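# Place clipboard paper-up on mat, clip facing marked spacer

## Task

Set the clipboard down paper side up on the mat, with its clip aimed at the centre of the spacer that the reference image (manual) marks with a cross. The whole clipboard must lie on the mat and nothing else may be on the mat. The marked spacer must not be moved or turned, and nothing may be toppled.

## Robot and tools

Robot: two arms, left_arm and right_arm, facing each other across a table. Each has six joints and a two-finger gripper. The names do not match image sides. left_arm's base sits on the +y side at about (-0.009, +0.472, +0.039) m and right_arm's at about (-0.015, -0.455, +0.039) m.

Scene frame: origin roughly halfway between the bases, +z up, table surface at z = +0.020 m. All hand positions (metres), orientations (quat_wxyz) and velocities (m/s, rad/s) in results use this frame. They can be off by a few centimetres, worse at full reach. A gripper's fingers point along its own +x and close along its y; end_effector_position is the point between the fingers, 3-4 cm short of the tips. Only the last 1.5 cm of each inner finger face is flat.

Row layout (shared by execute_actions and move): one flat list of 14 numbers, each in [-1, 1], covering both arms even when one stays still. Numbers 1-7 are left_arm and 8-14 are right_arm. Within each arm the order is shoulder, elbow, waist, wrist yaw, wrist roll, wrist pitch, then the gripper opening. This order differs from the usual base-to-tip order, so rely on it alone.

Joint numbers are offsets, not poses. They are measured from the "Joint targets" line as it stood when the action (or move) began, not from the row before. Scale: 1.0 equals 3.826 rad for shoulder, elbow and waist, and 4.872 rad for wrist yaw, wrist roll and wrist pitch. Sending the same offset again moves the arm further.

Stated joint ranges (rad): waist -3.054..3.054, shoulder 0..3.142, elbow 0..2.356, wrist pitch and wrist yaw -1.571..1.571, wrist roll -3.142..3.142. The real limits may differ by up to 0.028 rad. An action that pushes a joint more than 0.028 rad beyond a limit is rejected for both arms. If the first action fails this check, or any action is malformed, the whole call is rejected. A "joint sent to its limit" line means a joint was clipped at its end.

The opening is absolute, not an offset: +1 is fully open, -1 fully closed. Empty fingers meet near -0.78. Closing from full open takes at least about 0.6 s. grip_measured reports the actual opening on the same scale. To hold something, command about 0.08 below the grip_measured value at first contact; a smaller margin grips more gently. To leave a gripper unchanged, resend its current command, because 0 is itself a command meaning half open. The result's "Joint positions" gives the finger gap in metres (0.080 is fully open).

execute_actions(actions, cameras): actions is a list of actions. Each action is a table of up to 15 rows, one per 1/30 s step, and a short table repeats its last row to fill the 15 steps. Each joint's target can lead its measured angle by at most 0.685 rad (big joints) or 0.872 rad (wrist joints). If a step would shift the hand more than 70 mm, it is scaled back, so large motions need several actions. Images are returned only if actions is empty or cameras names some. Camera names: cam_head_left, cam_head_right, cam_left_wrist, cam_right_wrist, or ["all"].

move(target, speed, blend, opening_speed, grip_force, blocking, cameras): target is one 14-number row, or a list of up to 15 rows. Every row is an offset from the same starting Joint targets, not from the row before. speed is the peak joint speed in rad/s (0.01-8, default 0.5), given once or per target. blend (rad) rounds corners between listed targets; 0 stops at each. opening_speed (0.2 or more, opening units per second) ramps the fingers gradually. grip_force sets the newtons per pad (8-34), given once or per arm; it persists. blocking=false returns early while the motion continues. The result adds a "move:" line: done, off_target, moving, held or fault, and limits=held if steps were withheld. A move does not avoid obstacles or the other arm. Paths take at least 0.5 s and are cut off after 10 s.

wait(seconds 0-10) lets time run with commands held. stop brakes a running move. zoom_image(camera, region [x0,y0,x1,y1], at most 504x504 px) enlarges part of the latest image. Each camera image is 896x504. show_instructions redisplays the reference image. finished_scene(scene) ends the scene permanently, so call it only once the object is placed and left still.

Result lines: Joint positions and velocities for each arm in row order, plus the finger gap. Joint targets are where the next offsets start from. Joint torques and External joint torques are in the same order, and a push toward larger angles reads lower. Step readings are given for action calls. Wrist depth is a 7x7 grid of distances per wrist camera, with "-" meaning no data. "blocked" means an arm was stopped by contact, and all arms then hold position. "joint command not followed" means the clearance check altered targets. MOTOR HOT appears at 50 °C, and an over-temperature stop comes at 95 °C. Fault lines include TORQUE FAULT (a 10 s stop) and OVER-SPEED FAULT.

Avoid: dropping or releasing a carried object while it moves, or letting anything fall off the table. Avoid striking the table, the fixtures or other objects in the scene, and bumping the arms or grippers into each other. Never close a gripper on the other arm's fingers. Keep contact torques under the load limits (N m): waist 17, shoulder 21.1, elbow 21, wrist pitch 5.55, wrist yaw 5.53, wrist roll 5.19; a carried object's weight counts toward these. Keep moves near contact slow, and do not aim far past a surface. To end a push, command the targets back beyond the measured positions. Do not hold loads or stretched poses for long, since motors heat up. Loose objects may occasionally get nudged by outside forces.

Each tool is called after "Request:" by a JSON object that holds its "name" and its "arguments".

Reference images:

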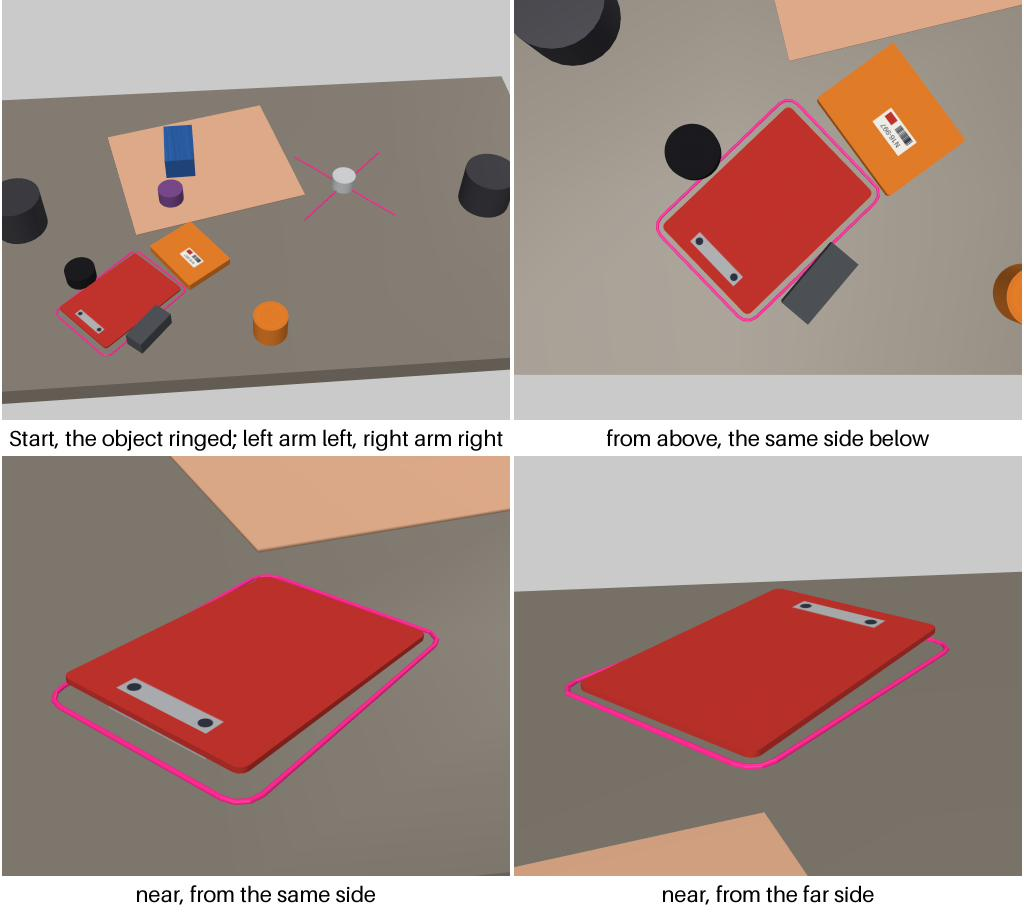

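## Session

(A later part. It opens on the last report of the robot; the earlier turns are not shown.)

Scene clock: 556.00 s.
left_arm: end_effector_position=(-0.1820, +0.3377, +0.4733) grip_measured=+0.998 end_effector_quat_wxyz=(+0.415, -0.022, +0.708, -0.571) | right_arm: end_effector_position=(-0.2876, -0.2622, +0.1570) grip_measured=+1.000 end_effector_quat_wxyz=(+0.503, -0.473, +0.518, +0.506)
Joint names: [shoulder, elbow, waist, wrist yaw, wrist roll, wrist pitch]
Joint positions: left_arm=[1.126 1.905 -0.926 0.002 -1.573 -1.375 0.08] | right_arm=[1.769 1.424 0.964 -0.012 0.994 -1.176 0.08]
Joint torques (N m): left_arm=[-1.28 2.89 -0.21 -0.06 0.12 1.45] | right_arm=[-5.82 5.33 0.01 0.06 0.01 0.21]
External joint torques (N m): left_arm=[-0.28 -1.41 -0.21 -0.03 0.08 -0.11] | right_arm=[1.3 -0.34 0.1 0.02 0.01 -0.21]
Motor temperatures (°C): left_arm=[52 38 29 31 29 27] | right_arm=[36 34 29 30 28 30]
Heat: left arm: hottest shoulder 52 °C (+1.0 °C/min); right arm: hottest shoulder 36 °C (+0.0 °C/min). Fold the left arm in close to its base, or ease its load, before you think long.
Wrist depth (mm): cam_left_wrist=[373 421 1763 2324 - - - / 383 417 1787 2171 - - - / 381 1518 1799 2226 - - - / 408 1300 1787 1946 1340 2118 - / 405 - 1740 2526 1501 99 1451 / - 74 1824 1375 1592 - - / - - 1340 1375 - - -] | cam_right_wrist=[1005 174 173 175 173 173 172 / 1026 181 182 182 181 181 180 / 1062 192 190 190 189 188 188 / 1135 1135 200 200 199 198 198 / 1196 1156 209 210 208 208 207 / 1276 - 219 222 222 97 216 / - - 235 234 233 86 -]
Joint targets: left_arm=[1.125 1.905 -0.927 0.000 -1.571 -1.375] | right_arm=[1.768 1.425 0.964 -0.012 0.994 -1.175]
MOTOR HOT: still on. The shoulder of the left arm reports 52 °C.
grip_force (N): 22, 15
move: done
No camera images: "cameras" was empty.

Request:
{"name": "move", "arguments": {"target": [-0.13233, -0.4556, -0.02828, 0, -0.03223, 0.21478, -0.1, 0, 0, 0, 0, 0, 0, 1], "speed": 0.9, "cameras": ["cam_left_wrist", "cam_head_left", "cam_head_right"]}}

Scene clock: 826.63 s.
left_arm: end_effector_position=(-0.1848, +0.3633, +0.0895) grip_measured=-0.097 end_effector_quat_wxyz=(+0.443, +0.049, +0.743, -0.499) | right_arm: end_effector_position=(-0.2876, -0.2622, +0.1570) grip_measured=+1.000 end_effector_quat_wxyz=(+0.503, -0.473, +0.518, +0.506)
Joint names: [shoulder, elbow, waist, wrist yaw, wrist roll, wrist pitch]
Joint positions: left_arm=[0.625 0.172 -1.032 0.002 -1.724 -0.331 0.031] | right_arm=[1.769 1.424 0.964 -0.012 0.994 -1.176 0.08]
Joint torques (N m): left_arm=[-1.23 3.9 -0.41 -0.06 -0.09 1.44] | right_arm=[-5.83 5.32 0.01 0.06 0.01 0.21]
External joint torques (N m): left_arm=[-0.81 -2.72 -0.4 -0.03 -0.13 0.07] | right_arm=[1.34 -0.38 -0.03 0.03 0.02 -0.2]
Motor temperatures (°C): left_arm=[34 37 29 30 28 38] | right_arm=[37 34 29 30 28 30]
Heat: left arm: hottest wrist pitch 38 °C (+0.0 °C/min); right arm: hottest shoulder 37 °C (+0.0 °C/min).
Wrist depth (mm): cam_left_wrist=[- - - 120 148 180 2005 / - - 82 126 164 199 - / - 75 86 127 176 270 - / - - 91 140 192 1090 1127 / 94 102 128 146 171 1573 1026 / - 106 - 187 85 - 1662 / - - - 199 86 - -] | cam_right_wrist=[1001 176 175 174 173 173 172 / 1035 181 182 180 181 180 180 / 1076 194 191 189 189 189 188 / 1140 1130 200 199 201 198 199 / 1219 1156 210 210 209 211 208 / 1238 - 220 220 218 97 216 / - - 235 237 - 86 -]
Joint targets: left_arm=[0.619 0.162 -1.035 0.000 -1.728 -0.328] | right_arm=[1.768 1.425 0.964 -0.012 0.994 -1.175]
MOTOR HOT: cleared for the motors of the left arm.
grip_force (N): 22, 15
move: done
Images, in order (width x height): cam_head_left 896x504, cam_head_right 896x504, cam_left_wrist 896x504.

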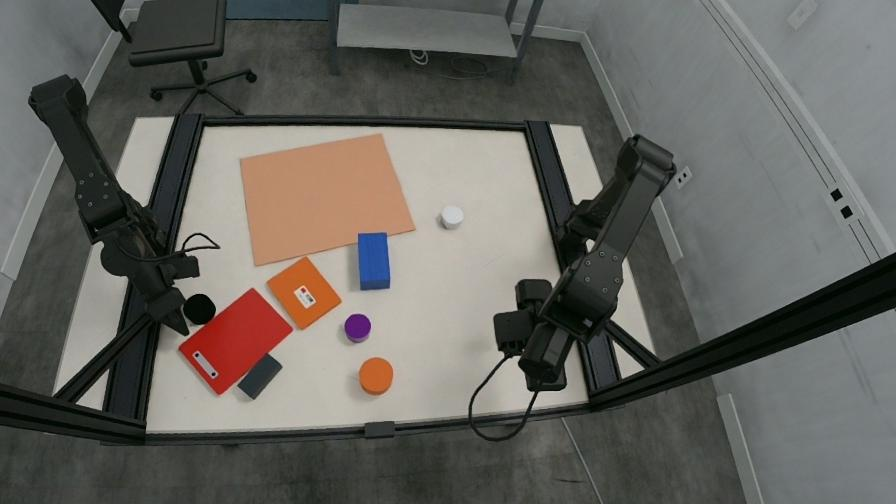

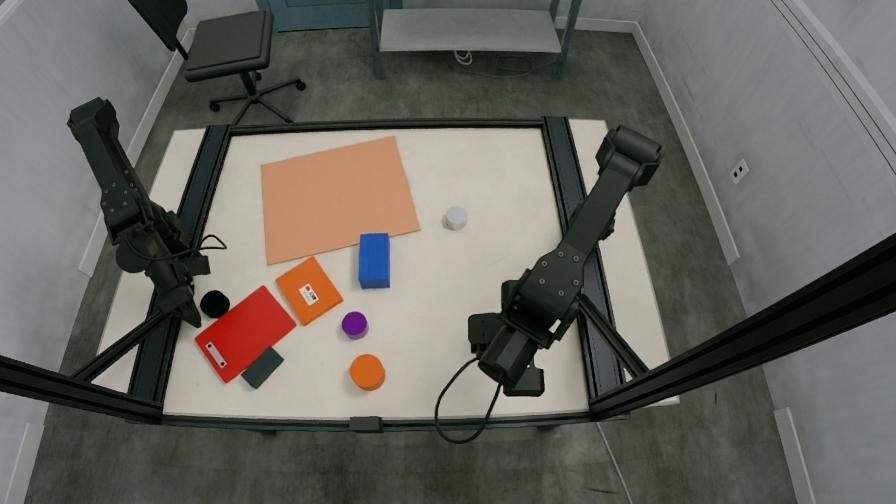

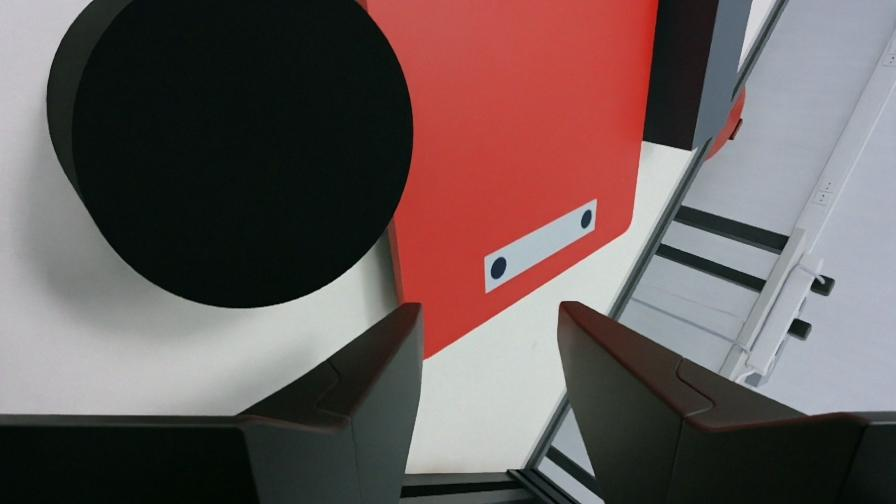

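Request:
{"name": "move", "arguments": {"target": [0.01555, -0.01937, 0, 0, 0, 0.02734, -0.1, 0, 0, 0, 0, 0, 0, 1], "speed": 0.3, "cameras": ["cam_left_wrist"]}}

Scene clock: 871.33 s.
left_arm: end_effector_position=(-0.1908, +0.3596, +0.0822) grip_measured=-0.097 end_effector_quat_wxyz=(+0.429, +0.034, +0.746, -0.509) | right_arm: end_effector_position=(-0.2876, -0.2622, +0.1570) grip_measured=+1.000 end_effector_quat_wxyz=(+0.503, -0.473, +0.518, +0.506)
Joint names: [shoulder, elbow, waist, wrist yaw, wrist roll, wrist pitch]
Joint positions: left_arm=[0.666 0.118 -1.032 0.002 -1.724 -0.192 0.031] | right_arm=[1.769 1.424 0.964 -0.012 0.994 -1.176 0.08]
Joint torques (N m): left_arm=[0.96 1.69 -0.4 -0.06 -0.08 1.07] | right_arm=[-5.83 5.32 0.02 0.06 0.01 0.21]
External joint torques (N m): left_arm=[1.5 -4.87 -0.41 -0.03 -0.12 -0.35] | right_arm=[1.29 -0.32 0.06 0.02 0.02 -0.19]
Heat: left arm: hottest elbow 38 °C (+1.0 °C/min); right arm: hottest shoulder 37 °C (+0.0 °C/min).
Wrist depth (mm): cam_left_wrist=[- - - 111 143 176 2118 / - - 80 114 164 188 - / - - 74 122 172 289 1652 / - - 85 134 185 1094 - / - 77 120 140 168 1142 - / - 99 - 180 85 - - / - - - 213 86 - -] | cam_right_wrist=[997 175 174 172 173 173 172 / 1031 184 179 182 181 182 179 / 1085 191 193 190 189 188 188 / 1125 1105 200 200 198 198 199 / 1219 1201 208 208 209 208 207 / 1238 - 219 223 221 97 215 / - - 235 235 232 86 -]
Joint targets: left_arm=[0.678 0.088 -1.035 0.000 -1.728 -0.195] | right_arm=[1.768 1.425 0.964 -0.012 0.994 -1.175]
grip_force (N): 22, 15
move: done
Images, in order (width x height): cam_left_wrist 896x504.

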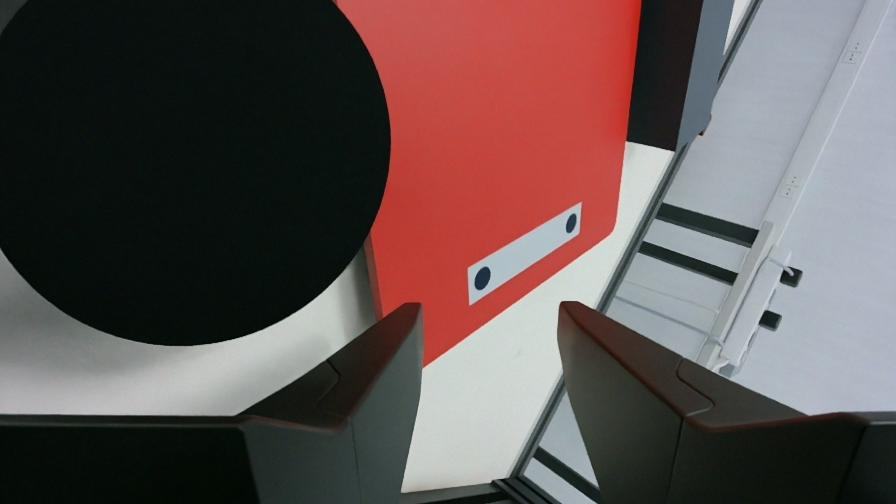

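Request:
{"name": "zoom_image", "arguments": {"camera": "cam_left_wrist", "region": [330, 180, 650, 400]}}

Scaled by 1.575 from the camera's 896x504 image, which has a finer 1280x720 frame.

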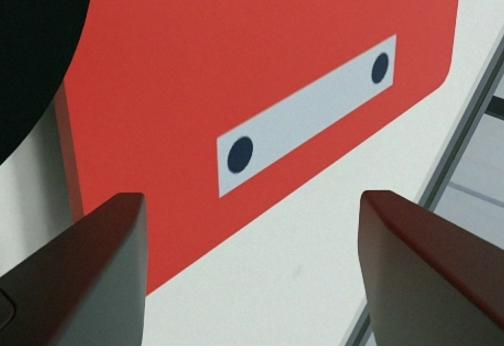

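Request:
{"name": "move", "arguments": {"target": [0.03319, -0.01202, -0.00123, 0, 0, 0.02689, -0.1, 0, 0, 0, 0, 0, 0, 1], "speed": 0.15, "cameras": ["cam_left_wrist"]}}

Scene clock: 919.07 s.
left_arm: end_effector_position=(-0.1981, +0.3588, +0.0768) grip_measured=-0.097 end_effector_quat_wxyz=(+0.424, +0.046, +0.746, -0.512) | right_arm: end_effector_position=(-0.2876, -0.2622, +0.1570) grip_measured=+1.000 end_effector_quat_wxyz=(+0.503, -0.473, +0.518, +0.506)
Joint names: [shoulder, elbow, waist, wrist yaw, wrist roll, wrist pitch]
Joint positions: left_arm=[0.76 0.114 -1.031 0.024 -1.707 -0.101 0.031] | right_arm=[1.769 1.424 0.964 -0.012 0.994 -1.176 0.08]
Joint torques (N m): left_arm=[4.81 -2.74 -1.01 -0.73 -0.63 3.99] | right_arm=[-5.82 5.32 0.02 0.06 0.01 0.22]
External joint torques (N m): left_arm=[5.64 -9.15 -1.01 -0.71 -0.66 2.56] | right_arm=[1.33 -0.35 0.03 0.02 0.02 -0.19]
Heat: left arm: hottest elbow 36 °C (-2.0 °C/min); right arm: hottest shoulder 37 °C (+0.0 °C/min).
Wrist depth (mm): cam_left_wrist=[- - - 111 151 171 - / - - 98 115 164 183 - / - - 102 122 170 1099 - / - - 110 135 216 955 - / - - 114 140 93 1085 - / - 98 - 172 - - - / - - - 195 87 - -] | cam_right_wrist=[989 175 174 173 174 173 171 / 1035 183 182 181 181 181 180 / 1095 192 191 189 187 188 189 / 1130 1125 200 200 198 198 197 / 1173 1196 209 210 208 208 208 / 1244 - 219 222 221 97 218 / - - 235 235 233 86 -]
Joint targets: left_arm=[0.805 0.042 -1.040 0.001 -1.728 -0.064] | right_arm=[1.768 1.425 0.964 -0.012 0.994 -1.175]
grip_force (N): 22, 15
move: off_target (left_arm); left_arm: the elbow is farthest, 0.072 rad from its target
Images, in order (width x height): cam_left_wrist 896x504.

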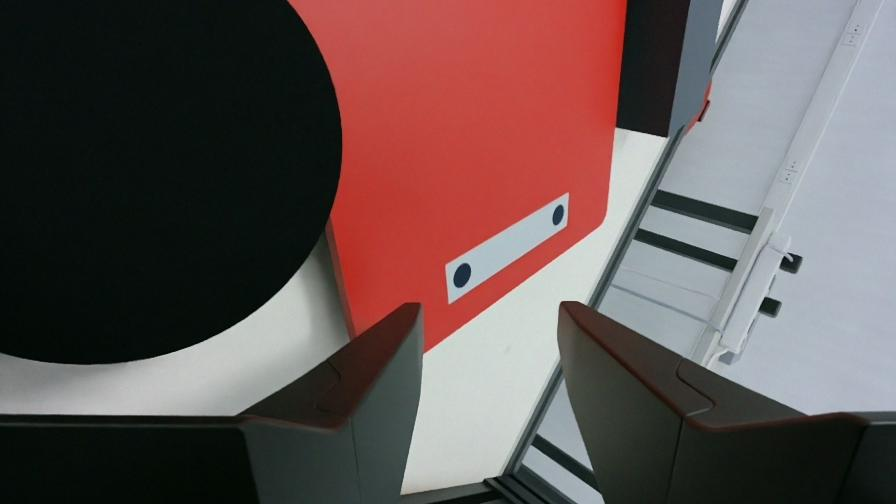

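Request:
{"name": "move", "arguments": {"target": [-0.03319, 0.02600, 0.00123, 0, 0, -0.0420, -0.1, 0, 0, 0, 0, 0, 0, 1], "speed": 0.3, "cameras": ["all"]}}

Scene clock: 932.47 s.
left_arm: end_effector_position=(-0.1857, +0.3625, +0.0784) grip_measured=-0.097 end_effector_quat_wxyz=(+0.447, +0.052, +0.743, -0.495) | right_arm: end_effector_position=(-0.2876, -0.2622, +0.1570) grip_measured=+1.000 end_effector_quat_wxyz=(+0.503, -0.473, +0.518, +0.506)
Joint names: [shoulder, elbow, waist, wrist yaw, wrist roll, wrist pitch]
Joint positions: left_arm=[0.68 0.143 -1.031 0.002 -1.728 -0.262 0.031] | right_arm=[1.769 1.424 0.964 -0.012 0.994 -1.176 0.08]
Joint torques (N m): left_arm=[-0.76 4.58 -0.5 -0.07 0.03 0.7] | right_arm=[-5.83 5.32 0 0.07 0.01 0.22]
External joint torques (N m): left_arm=[-0.2 -1.94 -0.5 -0.04 0 -0.67] | right_arm=[1.32 -0.33 -0.01 0.03 0.02 -0.18]
Motor temperatures (°C): left_arm=[34 36 29 31 29 45] | right_arm=[37 34 29 29 28 30]
Heat: left arm: hottest wrist pitch 45 °C (+10.1 °C/min); right arm: hottest shoulder 37 °C (+0.0 °C/min). Heating fast: the left arm's wrist pitch motor: a push or a pull is the cause, and it goes on while you think. Ease it with your next call, before anything else.
Wrist depth (mm): cam_left_wrist=[- - - 108 133 168 - / - - 74 108 136 185 1931 / - - - 121 149 234 1763 / - - 80 125 163 1501 1051 / - 88 84 133 157 - 1042 / - 95 - 163 85 - - / - - - 182 87 - -] | cam_right_wrist=[985 177 174 174 173 173 172 / 1031 183 182 182 181 180 179 / 1115 192 191 190 188 189 188 / 1162 1140 199 199 197 198 197 / 1196 1190 209 209 211 208 208 / 1270 - 219 222 221 97 217 / - - 235 234 233 86 -]
Joint targets: left_arm=[0.678 0.141 -1.035 0.000 -1.728 -0.269] | right_arm=[1.768 1.425 0.964 -0.012 0.994 -1.175]
grip_force (N): 22, 15
move: done

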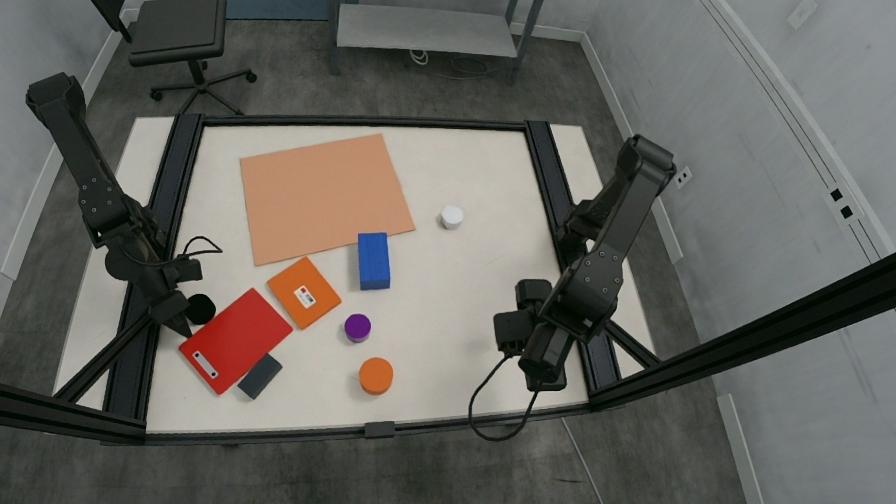

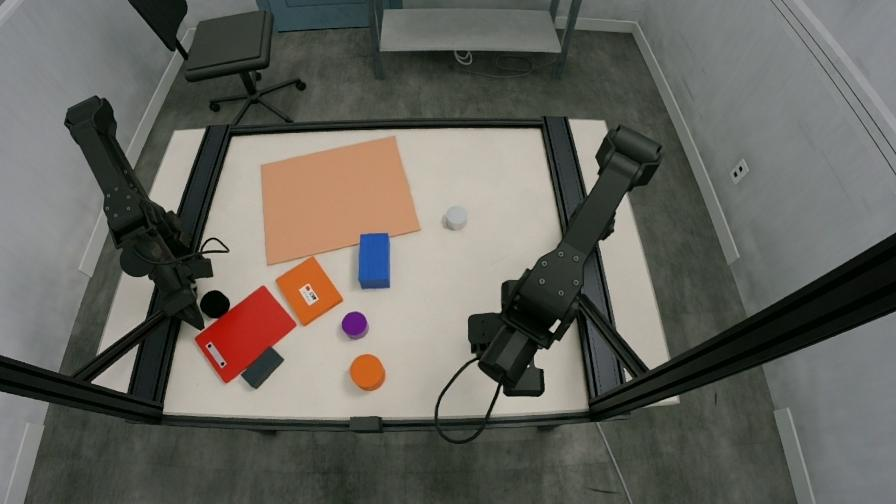

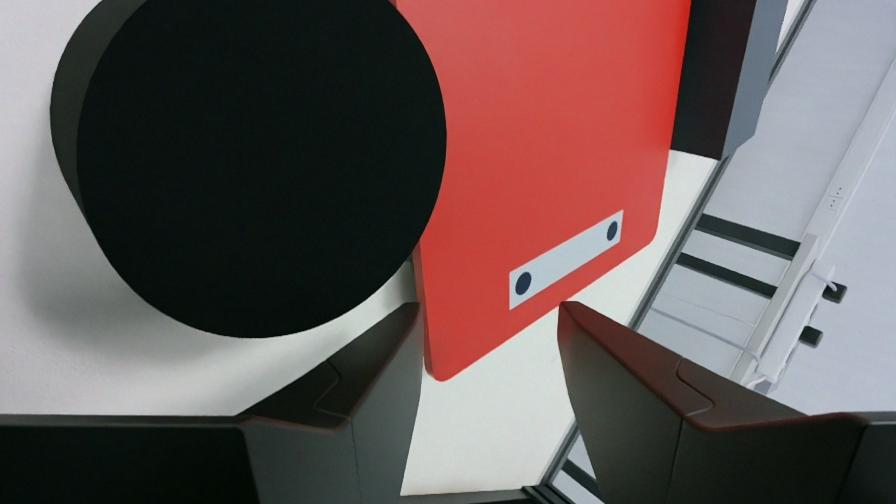

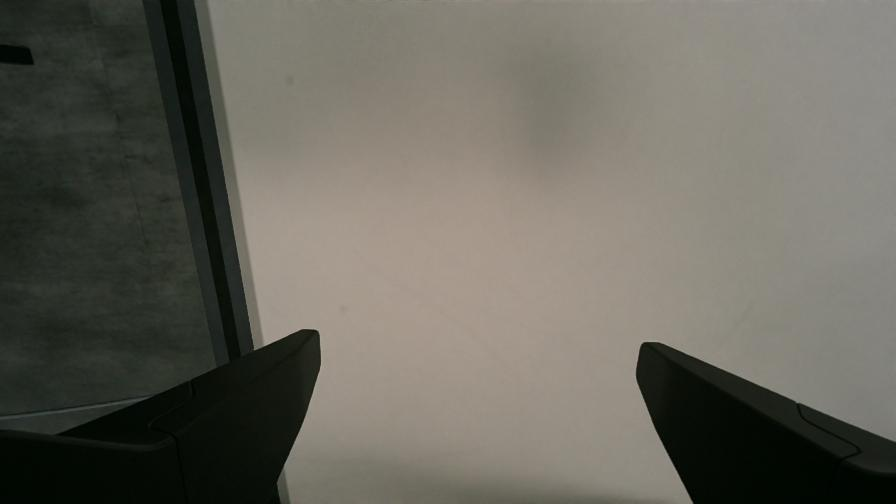

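Request:
{"name": "move", "arguments": {"target": [[0.04652, 0.05855, 0, 0, 0, -0.05645, -0.1, 0, 0, 0, 0, 0, 0, 1], [0.15528, 0.19535, 0.05915, 0, 0.35263, -0.18844, 1, 0, 0, 0, 0, 0, 0, 1]], "speed": [0.6, 1.0], "blend": [0.1, 0], "cameras": ["cam_left_wrist"]}}

Scene clock: 1179.63 s.
left_arm: end_effector_position=(-0.1447, +0.3394, +0.1394) grip_measured=+0.997 end_effector_quat_wxyz=(+0.270, +0.653, +0.272, -0.653) | right_arm: end_effector_position=(-0.2876, -0.2622, +0.1570) grip_measured=+1.000 end_effector_quat_wxyz=(+0.503, -0.473, +0.518, +0.506)
Joint names: [shoulder, elbow, waist, wrist yaw, wrist roll, wrist pitch]
Joint positions: left_arm=[1.265 0.879 -0.812 0.002 -0.013 -1.185 0.08] | right_arm=[1.769 1.424 0.964 -0.012 0.994 -1.176 0.08]
Joint torques (N m): left_arm=[-2.98 5.07 0.3 -0.04 0.12 0.03] | right_arm=[-5.83 5.31 0.01 0.06 0.01 0.21]
External joint torques (N m): left_arm=[0.36 -0.61 0.3 -0.04 0.12 -0.31] | right_arm=[1.37 -0.37 0.02 0.02 0.02 -0.2]
Motor temperatures (°C): left_arm=[31 43 29 30 28 32] | right_arm=[38 34 29 29 28 30]
Heat: left arm: hottest elbow 43 °C (+0.0 °C/min); right arm: hottest shoulder 38 °C (+0.0 °C/min).
Wrist depth (mm): cam_left_wrist=[- 162 157 155 152 152 161 / - 171 165 163 160 160 170 / 181 179 180 157 179 181 171 / 191 - 196 164 189 190 171 / 204 - 203 206 204 99 139 / - 74 219 221 199 - - / - - 239 230 205 - -] | cam_right_wrist=[993 174 174 174 173 173 172 / 1048 179 182 182 181 180 179 / 1095 1057 191 190 190 188 188 / 1162 1146 200 200 198 198 197 / 1190 1173 209 211 208 208 208 / 1244 - 220 221 220 97 216 / - - 236 237 233 86 -]
Joint targets: left_arm=[1.272 0.889 -0.809 0.000 -0.010 -1.187] | right_arm=[1.768 1.425 0.964 -0.012 0.994 -1.175]
grip_force (N): 22, 15
move: done
Images, in order (width x height): cam_left_wrist 896x504.

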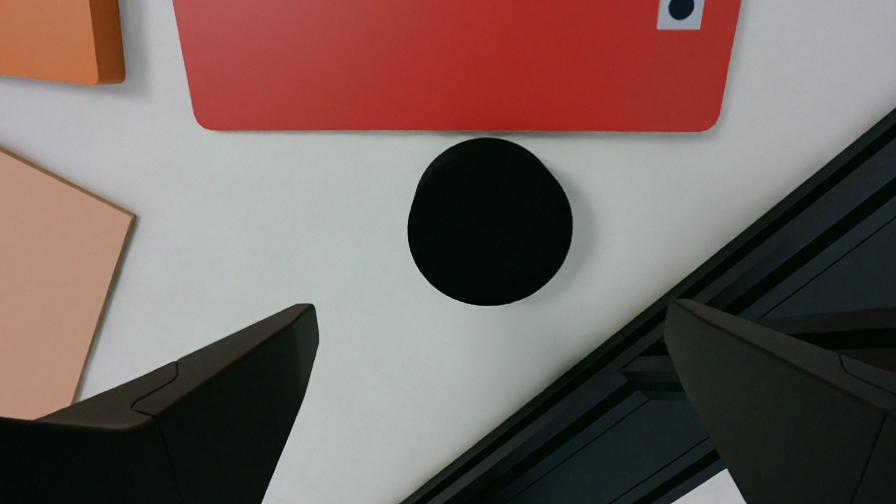

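Request:
{"name": "zoom_image", "arguments": {"camera": "cam_left_wrist", "region": [150, 60, 500, 180]}}

Request:
{"name": "zoom_image", "arguments": {"camera": "cam_left_wrist", "region": [480, 0, 780, 180]}}

Scaled by 1.440 from the camera's 896x504 image, which has a finer 1280x720 frame.

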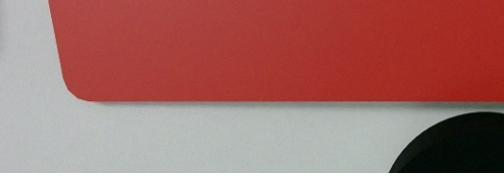

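Scaled by 1.680 from the camera's 896x504 image, which has a finer 1280x720 frame.

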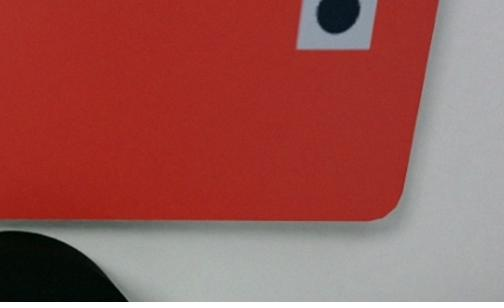

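Request:
{"name": "move", "arguments": {"target": [[0.03701, -0.06498, 0, 0, 0, 0.07993, 1, 0, 0, 0, 0, 0, 0, 1], [0.03701, -0.06498, 0, 0, 0, 0.07993, 0.3, 0, 0, 0, 0, 0, 0, 1]], "speed": [0.4, 0.4], "opening_speed": 0.8, "grip_force": [15, 15], "cameras": ["cam_left_wrist"]}}

Scene clock: 1213.60 s.
left_arm: end_effector_position=(-0.1514, +0.3332, +0.0601) grip_measured=+0.403 end_effector_quat_wxyz=(+0.272, +0.648, +0.270, -0.658) | right_arm: end_effector_position=(-0.2876, -0.2622, +0.1570) grip_measured=+1.000 end_effector_quat_wxyz=(+0.503, -0.473, +0.518, +0.506)
Joint names: [shoulder, elbow, waist, wrist yaw, wrist roll, wrist pitch]
Joint positions: left_arm=[1.406 0.649 -0.812 0.003 -0.013 -0.799 0.053] | right_arm=[1.769 1.424 0.964 -0.012 0.994 -1.176 0.08]
Joint torques (N m): left_arm=[-3.47 2.67 0.29 -0.06 0.12 0.3] | right_arm=[-5.83 5.32 0.01 0.06 0.02 0.21]
External joint torques (N m): left_arm=[0.35 -2.43 0.31 -0.07 0.12 -0.07] | right_arm=[1.24 -0.29 0.04 0.02 0.02 -0.19]
Heat: left arm: hottest elbow 43 °C (+0.0 °C/min); right arm: hottest shoulder 38 °C (+0.0 °C/min).
Wrist depth (mm): cam_left_wrist=[- 85 84 83 - 80 - / 92 91 90 88 86 83 84 / - 96 94 92 91 89 87 / 108 108 107 95 105 108 106 / - 112 112 85 85 111 112 / 121 - - 90 89 - - / - - 86 95 96 77 -] | cam_right_wrist=[989 175 173 173 173 173 172 / 1035 181 183 181 181 182 179 / 1076 194 191 190 190 189 188 / 1130 1120 199 200 199 196 197 / 1167 1190 209 210 209 209 206 / 1263 - 220 222 220 97 218 / - - 235 233 233 86 -]
Joint targets: left_arm=[1.414 0.640 -0.809 0.001 -0.010 -0.798] | right_arm=[1.768 1.425 0.964 -0.012 0.994 -1.175]
grip_force (N): 15, 15
move: done
Images, in order (width x height): cam_left_wrist 896x504.

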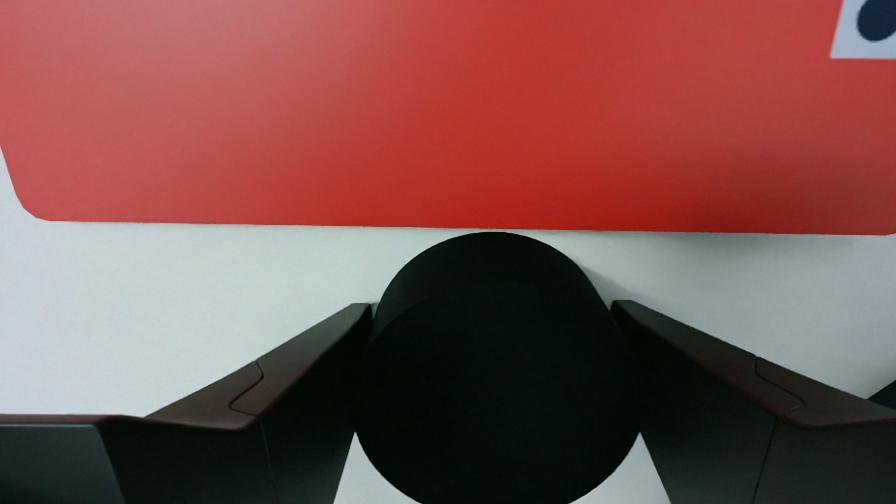

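Request:
{"name": "move", "arguments": {"target": [[-0.03134, 0.05862, 0, 0, 0, -0.0704, 0.3, 0, 0, 0, 0, 0, 0, 1], [-0.09038, 0.02326, 0.34232, 0, 0, -0.089, 0.3, 0, 0, 0, 0, 0, 0, 1], [-0.06388, -0.04158, 0.34232, 0, 0, -0.01726, 0.3, 0, 0, 0, 0, 0, 0, 1]], "speed": [0.5, 0.9, 0.35], "blend": [0.08, 0.05, 0], "cameras": ["cam_left_wrist"]}}

Scene clock: 1246.63 s.
left_arm: end_effector_position=(+0.0632, +0.3436, +0.0605) grip_measured=+0.403 end_effector_quat_wxyz=(+0.616, +0.351, +0.609, -0.356) | right_arm: end_effector_position=(-0.2876, -0.2622, +0.1570) grip_measured=+1.000 end_effector_quat_wxyz=(+0.503, -0.473, +0.518, +0.506)
Joint names: [shoulder, elbow, waist, wrist yaw, wrist roll, wrist pitch]
Joint positions: left_arm=[1.164 0.489 0.498 0.001 -0.013 -0.883 0.053] | right_arm=[1.769 1.424 0.964 -0.012 0.994 -1.176 0.08]
Joint torques (N m): left_arm=[-1.89 2.85 0.29 -0.02 0.11 0.28] | right_arm=[-5.83 5.31 0.01 0.06 0.01 0.21]
External joint torques (N m): left_arm=[0.34 -2.43 0.28 -0.02 0.11 -0.09] | right_arm=[1.34 -0.4 0.06 0.02 0.01 -0.21]
Heat: left arm: hottest elbow 40 °C (-3.0 °C/min); right arm: hottest shoulder 38 °C (+0.0 °C/min).
Wrist depth (mm): cam_left_wrist=[93 93 93 92 93 91 89 / - 97 98 97 97 96 96 / - 104 103 102 102 102 101 / 109 109 109 106 107 107 107 / 118 118 113 85 85 113 113 / 123 - - 90 89 - - / - - 86 95 95 77 -] | cam_right_wrist=[993 175 174 173 174 173 172 / 1026 183 182 181 181 181 180 / 1100 194 192 193 189 189 189 / 1140 1196 199 200 198 198 197 / 1219 1207 210 211 209 208 207 / 1244 - 219 222 220 97 217 / - - 235 234 233 86 -]
Joint targets: left_arm=[1.170 0.481 0.501 0.000 -0.010 -0.881] | right_arm=[1.768 1.425 0.964 -0.012 0.994 -1.175]
grip_force (N): 15, 15
move: done
Images, in order (width x height): cam_left_wrist 896x504.

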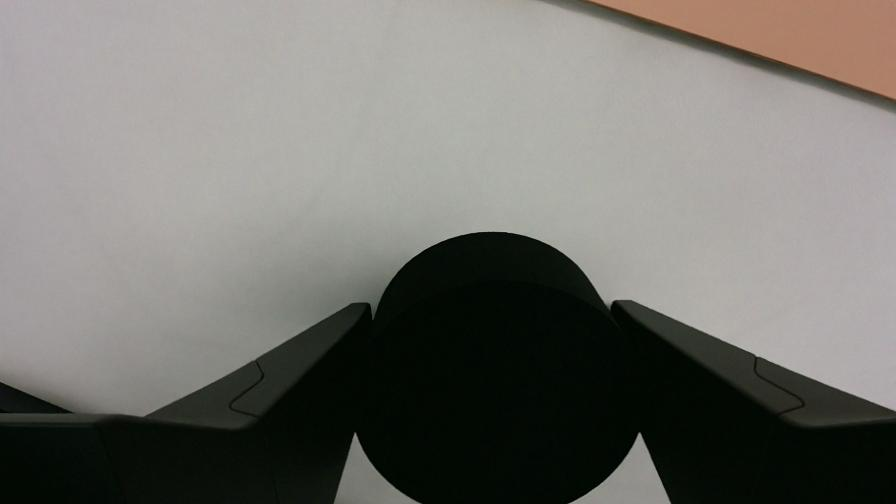

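Request:
{"name": "move", "arguments": {"target": [[0, 0, 0, 0, 0, 0, 0.95, 0, 0, 0, 0, 0, 0, 1], [-0.02661, 0.06482, 0, 0, 0, -0.07196, 0.95, 0, 0, 0, 0, 0, 0, 1], [-0.10719, -0.04618, -0.37925, 0, -0.34072, 0.08806, -0.1, 0, 0, 0, 0, 0, 0, 1]], "speed": [0.4, 0.5, 1.0], "blend": [0, 0.05, 0], "opening_speed": 1.5, "cameras": ["cam_left_wrist", "cam_head_left"]}}

Scene clock: 1274.67 s.
left_arm: end_effector_position=(-0.1780, +0.3464, +0.1006) grip_measured=-0.097 end_effector_quat_wxyz=(+0.497, +0.072, +0.724, -0.472) | right_arm: end_effector_position=(-0.2876, -0.2622, +0.1570) grip_measured=+1.000 end_effector_quat_wxyz=(+0.503, -0.473, +0.518, +0.506)
Joint names: [shoulder, elbow, waist, wrist yaw, wrist roll, wrist pitch]
Joint positions: left_arm=[0.767 0.314 -0.947 0.001 -1.666 -0.455 0.031] | right_arm=[1.769 1.424 0.964 -0.012 0.994 -1.176 0.08]
Joint torques (N m): left_arm=[-2 3.74 -0.41 -0.05 -0.09 1.27] | right_arm=[-5.83 5.32 0.02 0.07 0.01 0.21]
External joint torques (N m): left_arm=[-1.01 -2.74 -0.42 -0.01 -0.13 0.03] | right_arm=[1.34 -0.41 -0.01 0.03 0.02 -0.23]
Heat: left arm: hottest elbow 40 °C (-2.0 °C/min); right arm: hottest shoulder 38 °C (+0.0 °C/min).
Wrist depth (mm): cam_left_wrist=[- 97 113 127 154 178 - / - 104 119 132 162 188 - / - 108 126 139 177 206 - / - 114 134 147 184 291 - / - 123 139 156 181 1631 984 / - 122 - 189 85 - 976 / - - - 207 87 - -] | cam_right_wrist=[977 177 174 174 173 174 172 / 1044 181 182 182 181 180 180 / 1076 193 190 190 189 188 188 / 1130 1090 200 200 198 198 198 / 1167 1201 208 210 209 208 208 / 1225 - 219 221 221 97 217 / - - 236 235 234 86 -]
Joint targets: left_arm=[0.760 0.304 -0.950 0.000 -1.670 -0.453] | right_arm=[1.768 1.425 0.964 -0.012 0.994 -1.175]
grip_force (N): 15, 15
move: done
Images, in order (width x height): cam_head_left 896x504, cam_left_wrist 896x504.

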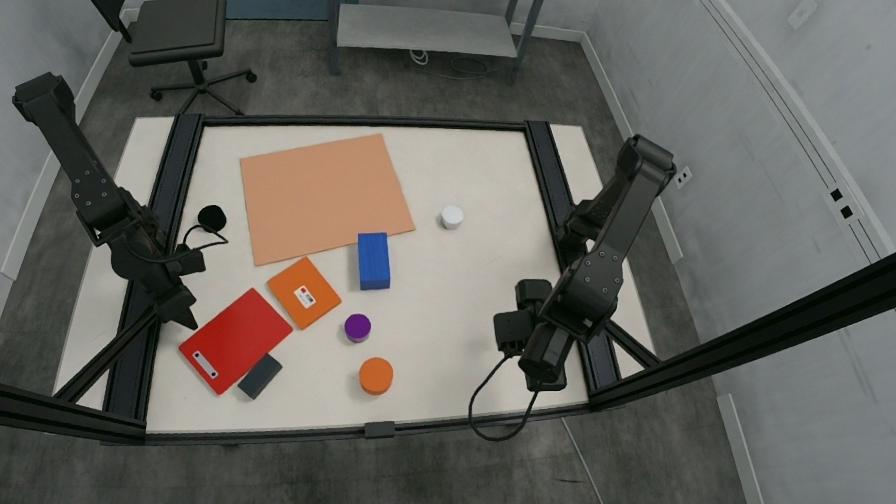

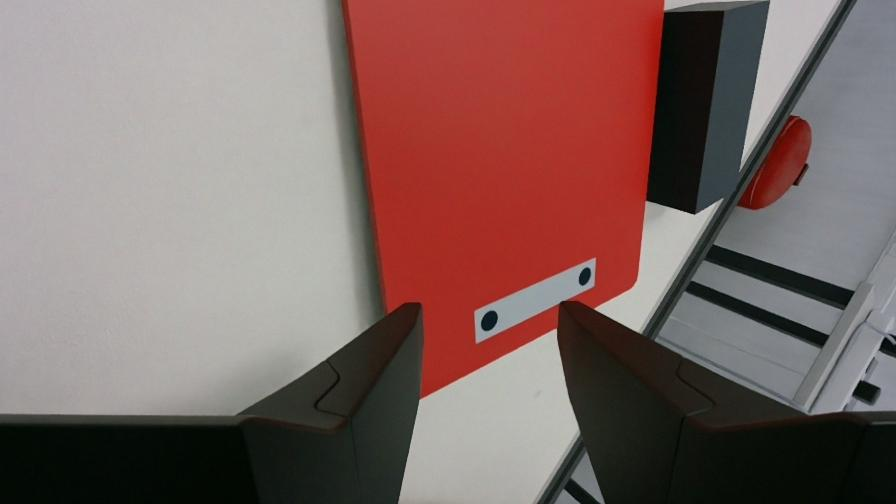

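Request:
{"name": "move", "arguments": {"target": [0.01926, -0.02818, 0, 0, 0, 0.03754, -0.1, 0, 0, 0, 0, 0, 0, 1], "speed": 0.2, "cameras": ["cam_left_wrist"]}}

Scene clock: 1292.33 s.
left_arm: end_effector_position=(-0.1791, +0.3456, +0.0727) grip_measured=-0.097 end_effector_quat_wxyz=(+0.494, +0.068, +0.725, -0.475) | right_arm: end_effector_position=(-0.2876, -0.2622, +0.1570) grip_measured=+1.000 end_effector_quat_wxyz=(+0.503, -0.473, +0.518, +0.506)
Joint names: [shoulder, elbow, waist, wrist yaw, wrist roll, wrist pitch]
Joint positions: left_arm=[0.829 0.206 -0.947 0.001 -1.666 -0.272 0.031] | right_arm=[1.769 1.424 0.964 -0.012 0.994 -1.176 0.08]
Joint torques (N m): left_arm=[-0.68 3.55 -0.41 -0.05 -0.1 1.29] | right_arm=[-5.84 5.31 0.02 0.06 0.02 0.22]
External joint torques (N m): left_arm=[0.44 -2.73 -0.41 -0.01 -0.13 0.02] | right_arm=[1.28 -0.34 0.05 0.02 0.02 -0.2]
Heat: left arm: hottest elbow 40 °C (-1.0 °C/min); right arm: hottest shoulder 38 °C (+0.0 °C/min).
Wrist depth (mm): cam_left_wrist=[- 76 90 101 116 152 161 / - 76 92 101 122 162 169 / - 82 97 109 134 177 179 / - 87 106 115 138 234 - / - 92 106 120 139 243 955 / - 93 - 129 86 - 945 / - - - 158 87 - -] | cam_right_wrist=[989 176 174 176 173 174 172 / 1031 182 182 182 181 181 179 / 1062 193 191 190 190 189 188 / 1151 1156 200 200 196 198 197 / 1196 1173 209 210 210 209 208 / 1244 - 220 222 221 97 216 / - - 235 233 233 86 -]
Joint targets: left_arm=[0.833 0.197 -0.950 0.000 -1.670 -0.270] | right_arm=[1.768 1.425 0.964 -0.012 0.994 -1.175]
grip_force (N): 15, 15
move: done
Images, in order (width x height): cam_left_wrist 896x504.

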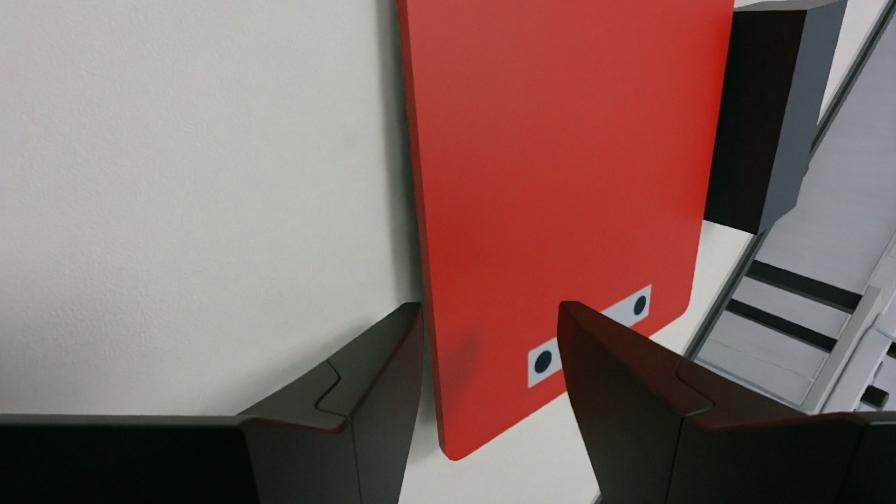

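Request:
{"name": "move", "arguments": {"target": [0.01772, -0.01414, 0, 0, 0, 0.02469, -0.1, 0, 0, 0, 0, 0, 0, 1], "speed": 0.1, "cameras": ["cam_left_wrist"]}}

Scene clock: 1301.57 s.
left_arm: end_effector_position=(-0.1879, +0.3406, +0.0704) grip_measured=-0.097 end_effector_quat_wxyz=(+0.479, +0.054, +0.730, -0.484) | right_arm: end_effector_position=(-0.2876, -0.2622, +0.1570) grip_measured=+1.000 end_effector_quat_wxyz=(+0.503, -0.473, +0.518, +0.506)
Joint names: [shoulder, elbow, waist, wrist yaw, wrist roll, wrist pitch]
Joint positions: left_arm=[0.882 0.181 -0.947 0.009 -1.67 -0.15 0.031] | right_arm=[1.769 1.424 0.964 -0.012 0.994 -1.176 0.08]
Joint torques (N m): left_arm=[1.01 0.5 -0.4 -0.3 0.04 1.21] | right_arm=[-5.82 5.32 0.01 0.07 0.02 0.21]
External joint torques (N m): left_arm=[2.31 -5.63 -0.41 -0.27 0.01 -0.09] | right_arm=[1.35 -0.37 0.04 0.02 0.02 -0.2]
Heat: left arm: hottest elbow 39 °C (-1.0 °C/min); right arm: hottest shoulder 38 °C (+0.0 °C/min).
Wrist depth (mm): cam_left_wrist=[- 74 86 103 123 153 241 / - 75 91 101 128 163 - / - 82 96 108 140 178 - / - 86 105 116 147 268 1642 / - 90 106 122 143 1775 999 / - 92 - 130 86 - 984 / - - - 136 - - -] | cam_right_wrist=[981 174 175 173 172 172 172 / 1048 184 182 181 181 181 180 / 1076 192 190 190 189 189 188 / 1130 1095 200 200 200 198 198 / 1207 1201 208 210 209 207 208 / 1257 - 221 222 219 97 217 / - - 235 237 234 86 -]
Joint targets: left_arm=[0.901 0.143 -0.950 0.000 -1.670 -0.149] | right_arm=[1.768 1.425 0.964 -0.012 0.994 -1.175]
grip_force (N): 15, 15
move: off_target (left_arm); left_arm: the elbow is farthest, 0.038 rad from its target
Images, in order (width x height): cam_left_wrist 896x504.

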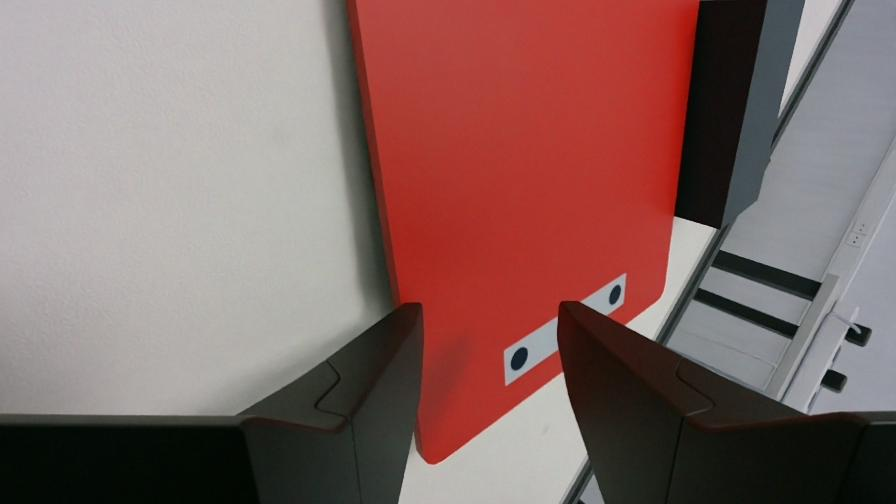

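Request:
{"name": "move", "arguments": {"target": [[-0.04812, 0.02776, 0, 0, 0, -0.05971, -0.1, 0, 0, 0, 0, 0, 0, 1], [-0.03594, 0.00996, 0, 0, 0, -0.03617, -0.1, 0, 0, 0, 0, 0, 0, 1]], "speed": [0.3, 0.15], "cameras": ["cam_left_wrist"]}}

Scene clock: 1328.53 s.
left_arm: end_effector_position=(-0.1723, +0.3511, +0.0722) grip_measured=-0.097 end_effector_quat_wxyz=(+0.494, +0.067, +0.727, -0.472) | right_arm: end_effector_position=(-0.2876, -0.2622, +0.1570) grip_measured=+1.000 end_effector_quat_wxyz=(+0.503, -0.473, +0.518, +0.506)
Joint names: [shoulder, elbow, waist, wrist yaw, wrist roll, wrist pitch]
Joint positions: left_arm=[0.759 0.19 -0.947 0.004 -1.673 -0.328 0.031] | right_arm=[1.769 1.424 0.964 -0.012 0.994 -1.176 0.08]
Joint torques (N m): left_arm=[-0.39 3.64 -0.4 -0.12 0.12 1.29] | right_arm=[-5.83 5.32 0.01 0.06 0.02 0.21]
External joint torques (N m): left_arm=[0.42 -2.73 -0.4 -0.09 0.09 0.03] | right_arm=[1.36 -0.35 -0.03 0.03 0.02 -0.19]
Motor temperatures (°C): left_arm=[30 38 29 30 28 34] | right_arm=[38 34 28 29 28 30]
Heat: left arm: hottest elbow 38 °C (-2.0 °C/min); right arm: hottest shoulder 38 °C (+0.0 °C/min).
Wrist depth (mm): cam_left_wrist=[- 75 87 100 115 150 161 / - 76 92 107 121 163 173 / - 82 97 112 133 177 187 / - 87 105 120 141 190 - / - 91 106 128 138 259 976 / - 93 - 139 93 - 955 / - - - 158 87 - -] | cam_right_wrist=[985 175 174 171 173 172 172 / 1048 182 182 182 181 180 179 / 1085 193 190 191 189 189 189 / 1135 205 201 199 199 198 197 / 1207 1263 209 211 208 208 207 / 1250 - 219 222 220 97 217 / - - 235 237 233 86 -]
Joint targets: left_arm=[0.763 0.180 -0.950 0.001 -1.670 -0.325] | right_arm=[1.768 1.425 0.964 -0.012 0.994 -1.175]
grip_force (N): 15, 15
move: done
Images, in order (width x height): cam_left_wrist 896x504.

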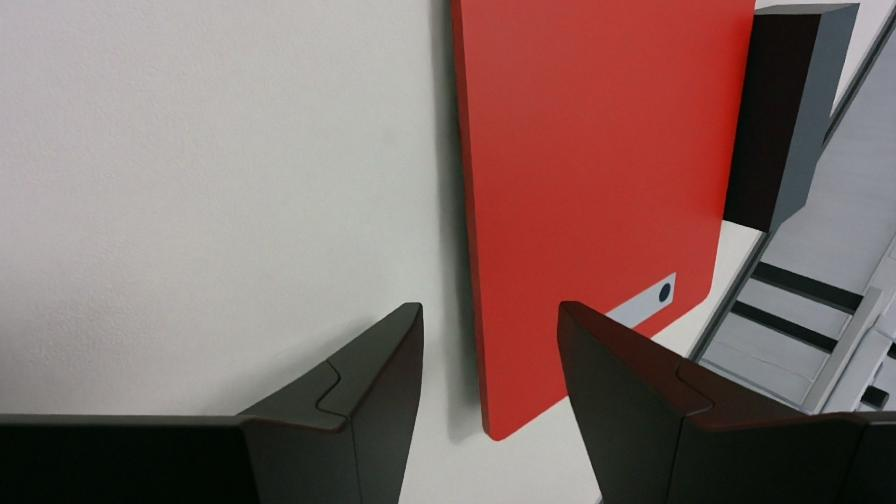

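Request:
{"name": "move", "arguments": {"target": [0.01618, -0.01422, 0, 0, 0, 0.02395, -0.1, 0, 0, 0, 0, 0, 0, 1], "speed": 0.1, "cameras": ["cam_left_wrist"]}}

Scene clock: 1336.97 s.
left_arm: end_effector_position=(-0.1809, +0.3453, +0.0709) grip_measured=-0.097 end_effector_quat_wxyz=(+0.480, +0.052, +0.730, -0.483) | right_arm: end_effector_position=(-0.2876, -0.2622, +0.1570) grip_measured=+1.000 end_effector_quat_wxyz=(+0.503, -0.473, +0.518, +0.506)
Joint names: [shoulder, elbow, waist, wrist yaw, wrist roll, wrist pitch]
Joint positions: left_arm=[0.808 0.166 -0.947 0.007 -1.673 -0.209 0.031] | right_arm=[1.769 1.424 0.964 -0.012 0.994 -1.176 0.08]
Joint torques (N m): left_arm=[1.15 0.5 -0.41 -0.21 0.13 1.13] | right_arm=[-5.82 5.32 0.02 0.07 0.01 0.21]
External joint torques (N m): left_arm=[2.15 -5.78 -0.42 -0.18 0.1 -0.18] | right_arm=[1.31 -0.32 0.06 0.02 0.01 -0.19]
Heat: left arm: hottest elbow 38 °C (-2.0 °C/min); right arm: hottest shoulder 38 °C (+0.0 °C/min).
Wrist depth (mm): cam_left_wrist=[- 75 90 104 124 157 165 / - 75 93 106 129 167 189 / - 82 98 111 141 183 - / - 86 107 117 148 251 1611 / - 91 106 123 144 1428 984 / - 92 - 132 86 - 995 / - - - 166 87 - -] | cam_right_wrist=[1001 175 174 173 173 172 171 / 1035 181 182 182 181 180 180 / 1090 194 191 190 190 189 188 / 1140 1125 200 199 198 198 198 / 1196 1219 209 210 209 208 208 / 1257 - 220 221 221 97 216 / - - 235 234 233 86 -]
Joint targets: left_arm=[0.825 0.126 -0.950 0.000 -1.670 -0.209] | right_arm=[1.768 1.425 0.964 -0.012 0.994 -1.175]
grip_force (N): 15, 15
move: off_target (left_arm); left_arm: the elbow is farthest, 0.040 rad from its target
Images, in order (width x height): cam_left_wrist 896x504.

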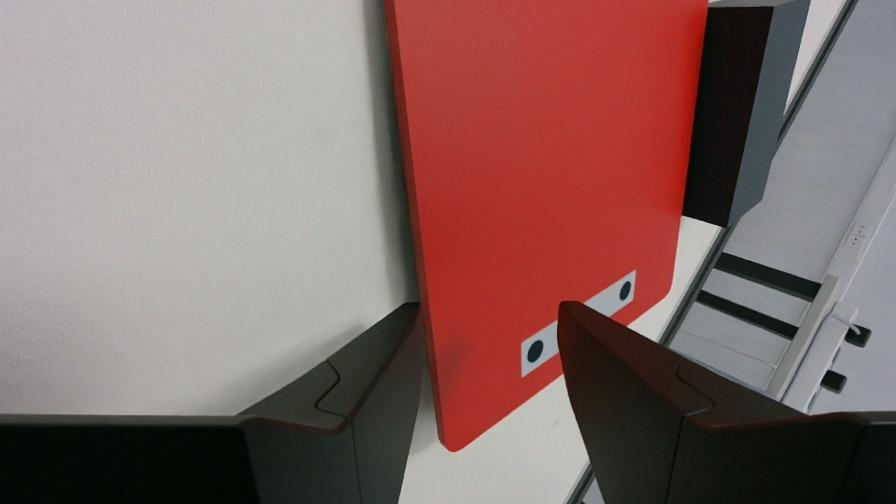

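Request:
{"name": "move", "arguments": {"target": [[0.00348, 0.0557, 0, 0, 0, -0.04093, -0.1, 0, 0, 0, 0, 0, 0, 1], [0.00348, 0.0557, 0, 0, 0, -0.04093, 1, 0, 0, 0, 0, 0, 0, 1]], "speed": 0.3, "opening_speed": 1.5, "cameras": ["cam_left_wrist"]}}

Scene clock: 1408.60 s.
left_arm: end_effector_position=(-0.1851, +0.3416, +0.0991) grip_measured=+0.997 end_effector_quat_wxyz=(+0.498, +0.073, +0.726, -0.468) | right_arm: end_effector_position=(-0.2876, -0.2622, +0.1570) grip_measured=+1.000 end_effector_quat_wxyz=(+0.503, -0.473, +0.518, +0.506)
Joint names: [shoulder, elbow, waist, wrist yaw, wrist roll, wrist pitch]
Joint positions: left_arm=[0.834 0.328 -0.947 0.004 -1.672 -0.408 0.08] | right_arm=[1.769 1.424 0.964 -0.012 0.994 -1.176 0.08]
Joint torques (N m): left_arm=[-0.89 5.84 -0.4 -0.12 0.12 1.03] | right_arm=[-5.83 5.32 0.01 0.06 0.02 0.21]
External joint torques (N m): left_arm=[0.39 -0.54 -0.4 -0.08 0.09 -0.19] | right_arm=[1.39 -0.38 0.08 0.01 0.02 -0.19]
Heat: left arm: hottest elbow 36 °C (-1.0 °C/min); right arm: hottest shoulder 38 °C (+0.0 °C/min).
Wrist depth (mm): cam_left_wrist=[- 95 111 124 150 171 258 / - 102 116 129 162 184 292 / 98 105 124 136 171 200 - / - 113 130 145 181 1068 - / - 116 141 153 191 99 935 / - 74 152 184 262 - - / - - 163 205 - - -] | cam_right_wrist=[1001 174 175 172 173 173 172 / 1044 181 182 182 181 180 180 / 1090 193 191 189 189 189 188 / 1135 1105 200 199 198 198 197 / 1190 1184 208 210 208 207 208 / 1232 - 220 221 - 97 216 / - - 235 232 234 86 -]
Joint targets: left_arm=[0.839 0.339 -0.950 0.001 -1.670 -0.408] | right_arm=[1.768 1.425 0.964 -0.012 0.994 -1.175]
grip_force (N): 15, 15
move: done
Images, in order (width x height): cam_left_wrist 896x504.

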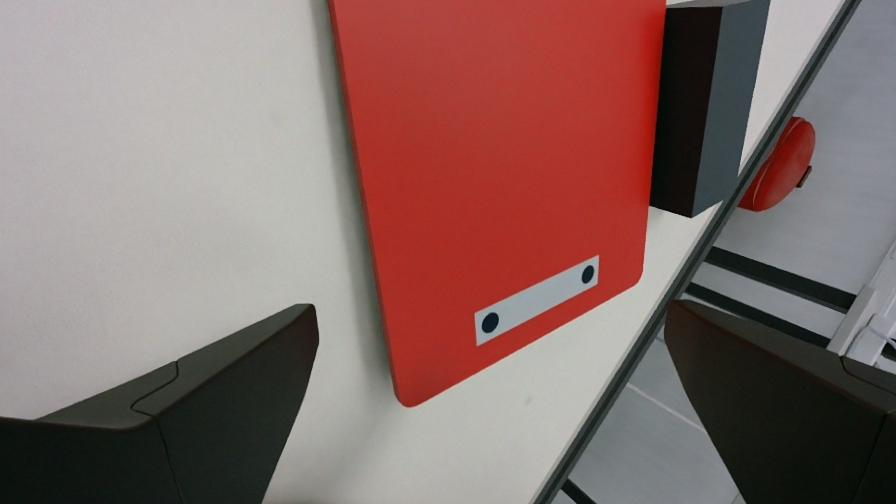

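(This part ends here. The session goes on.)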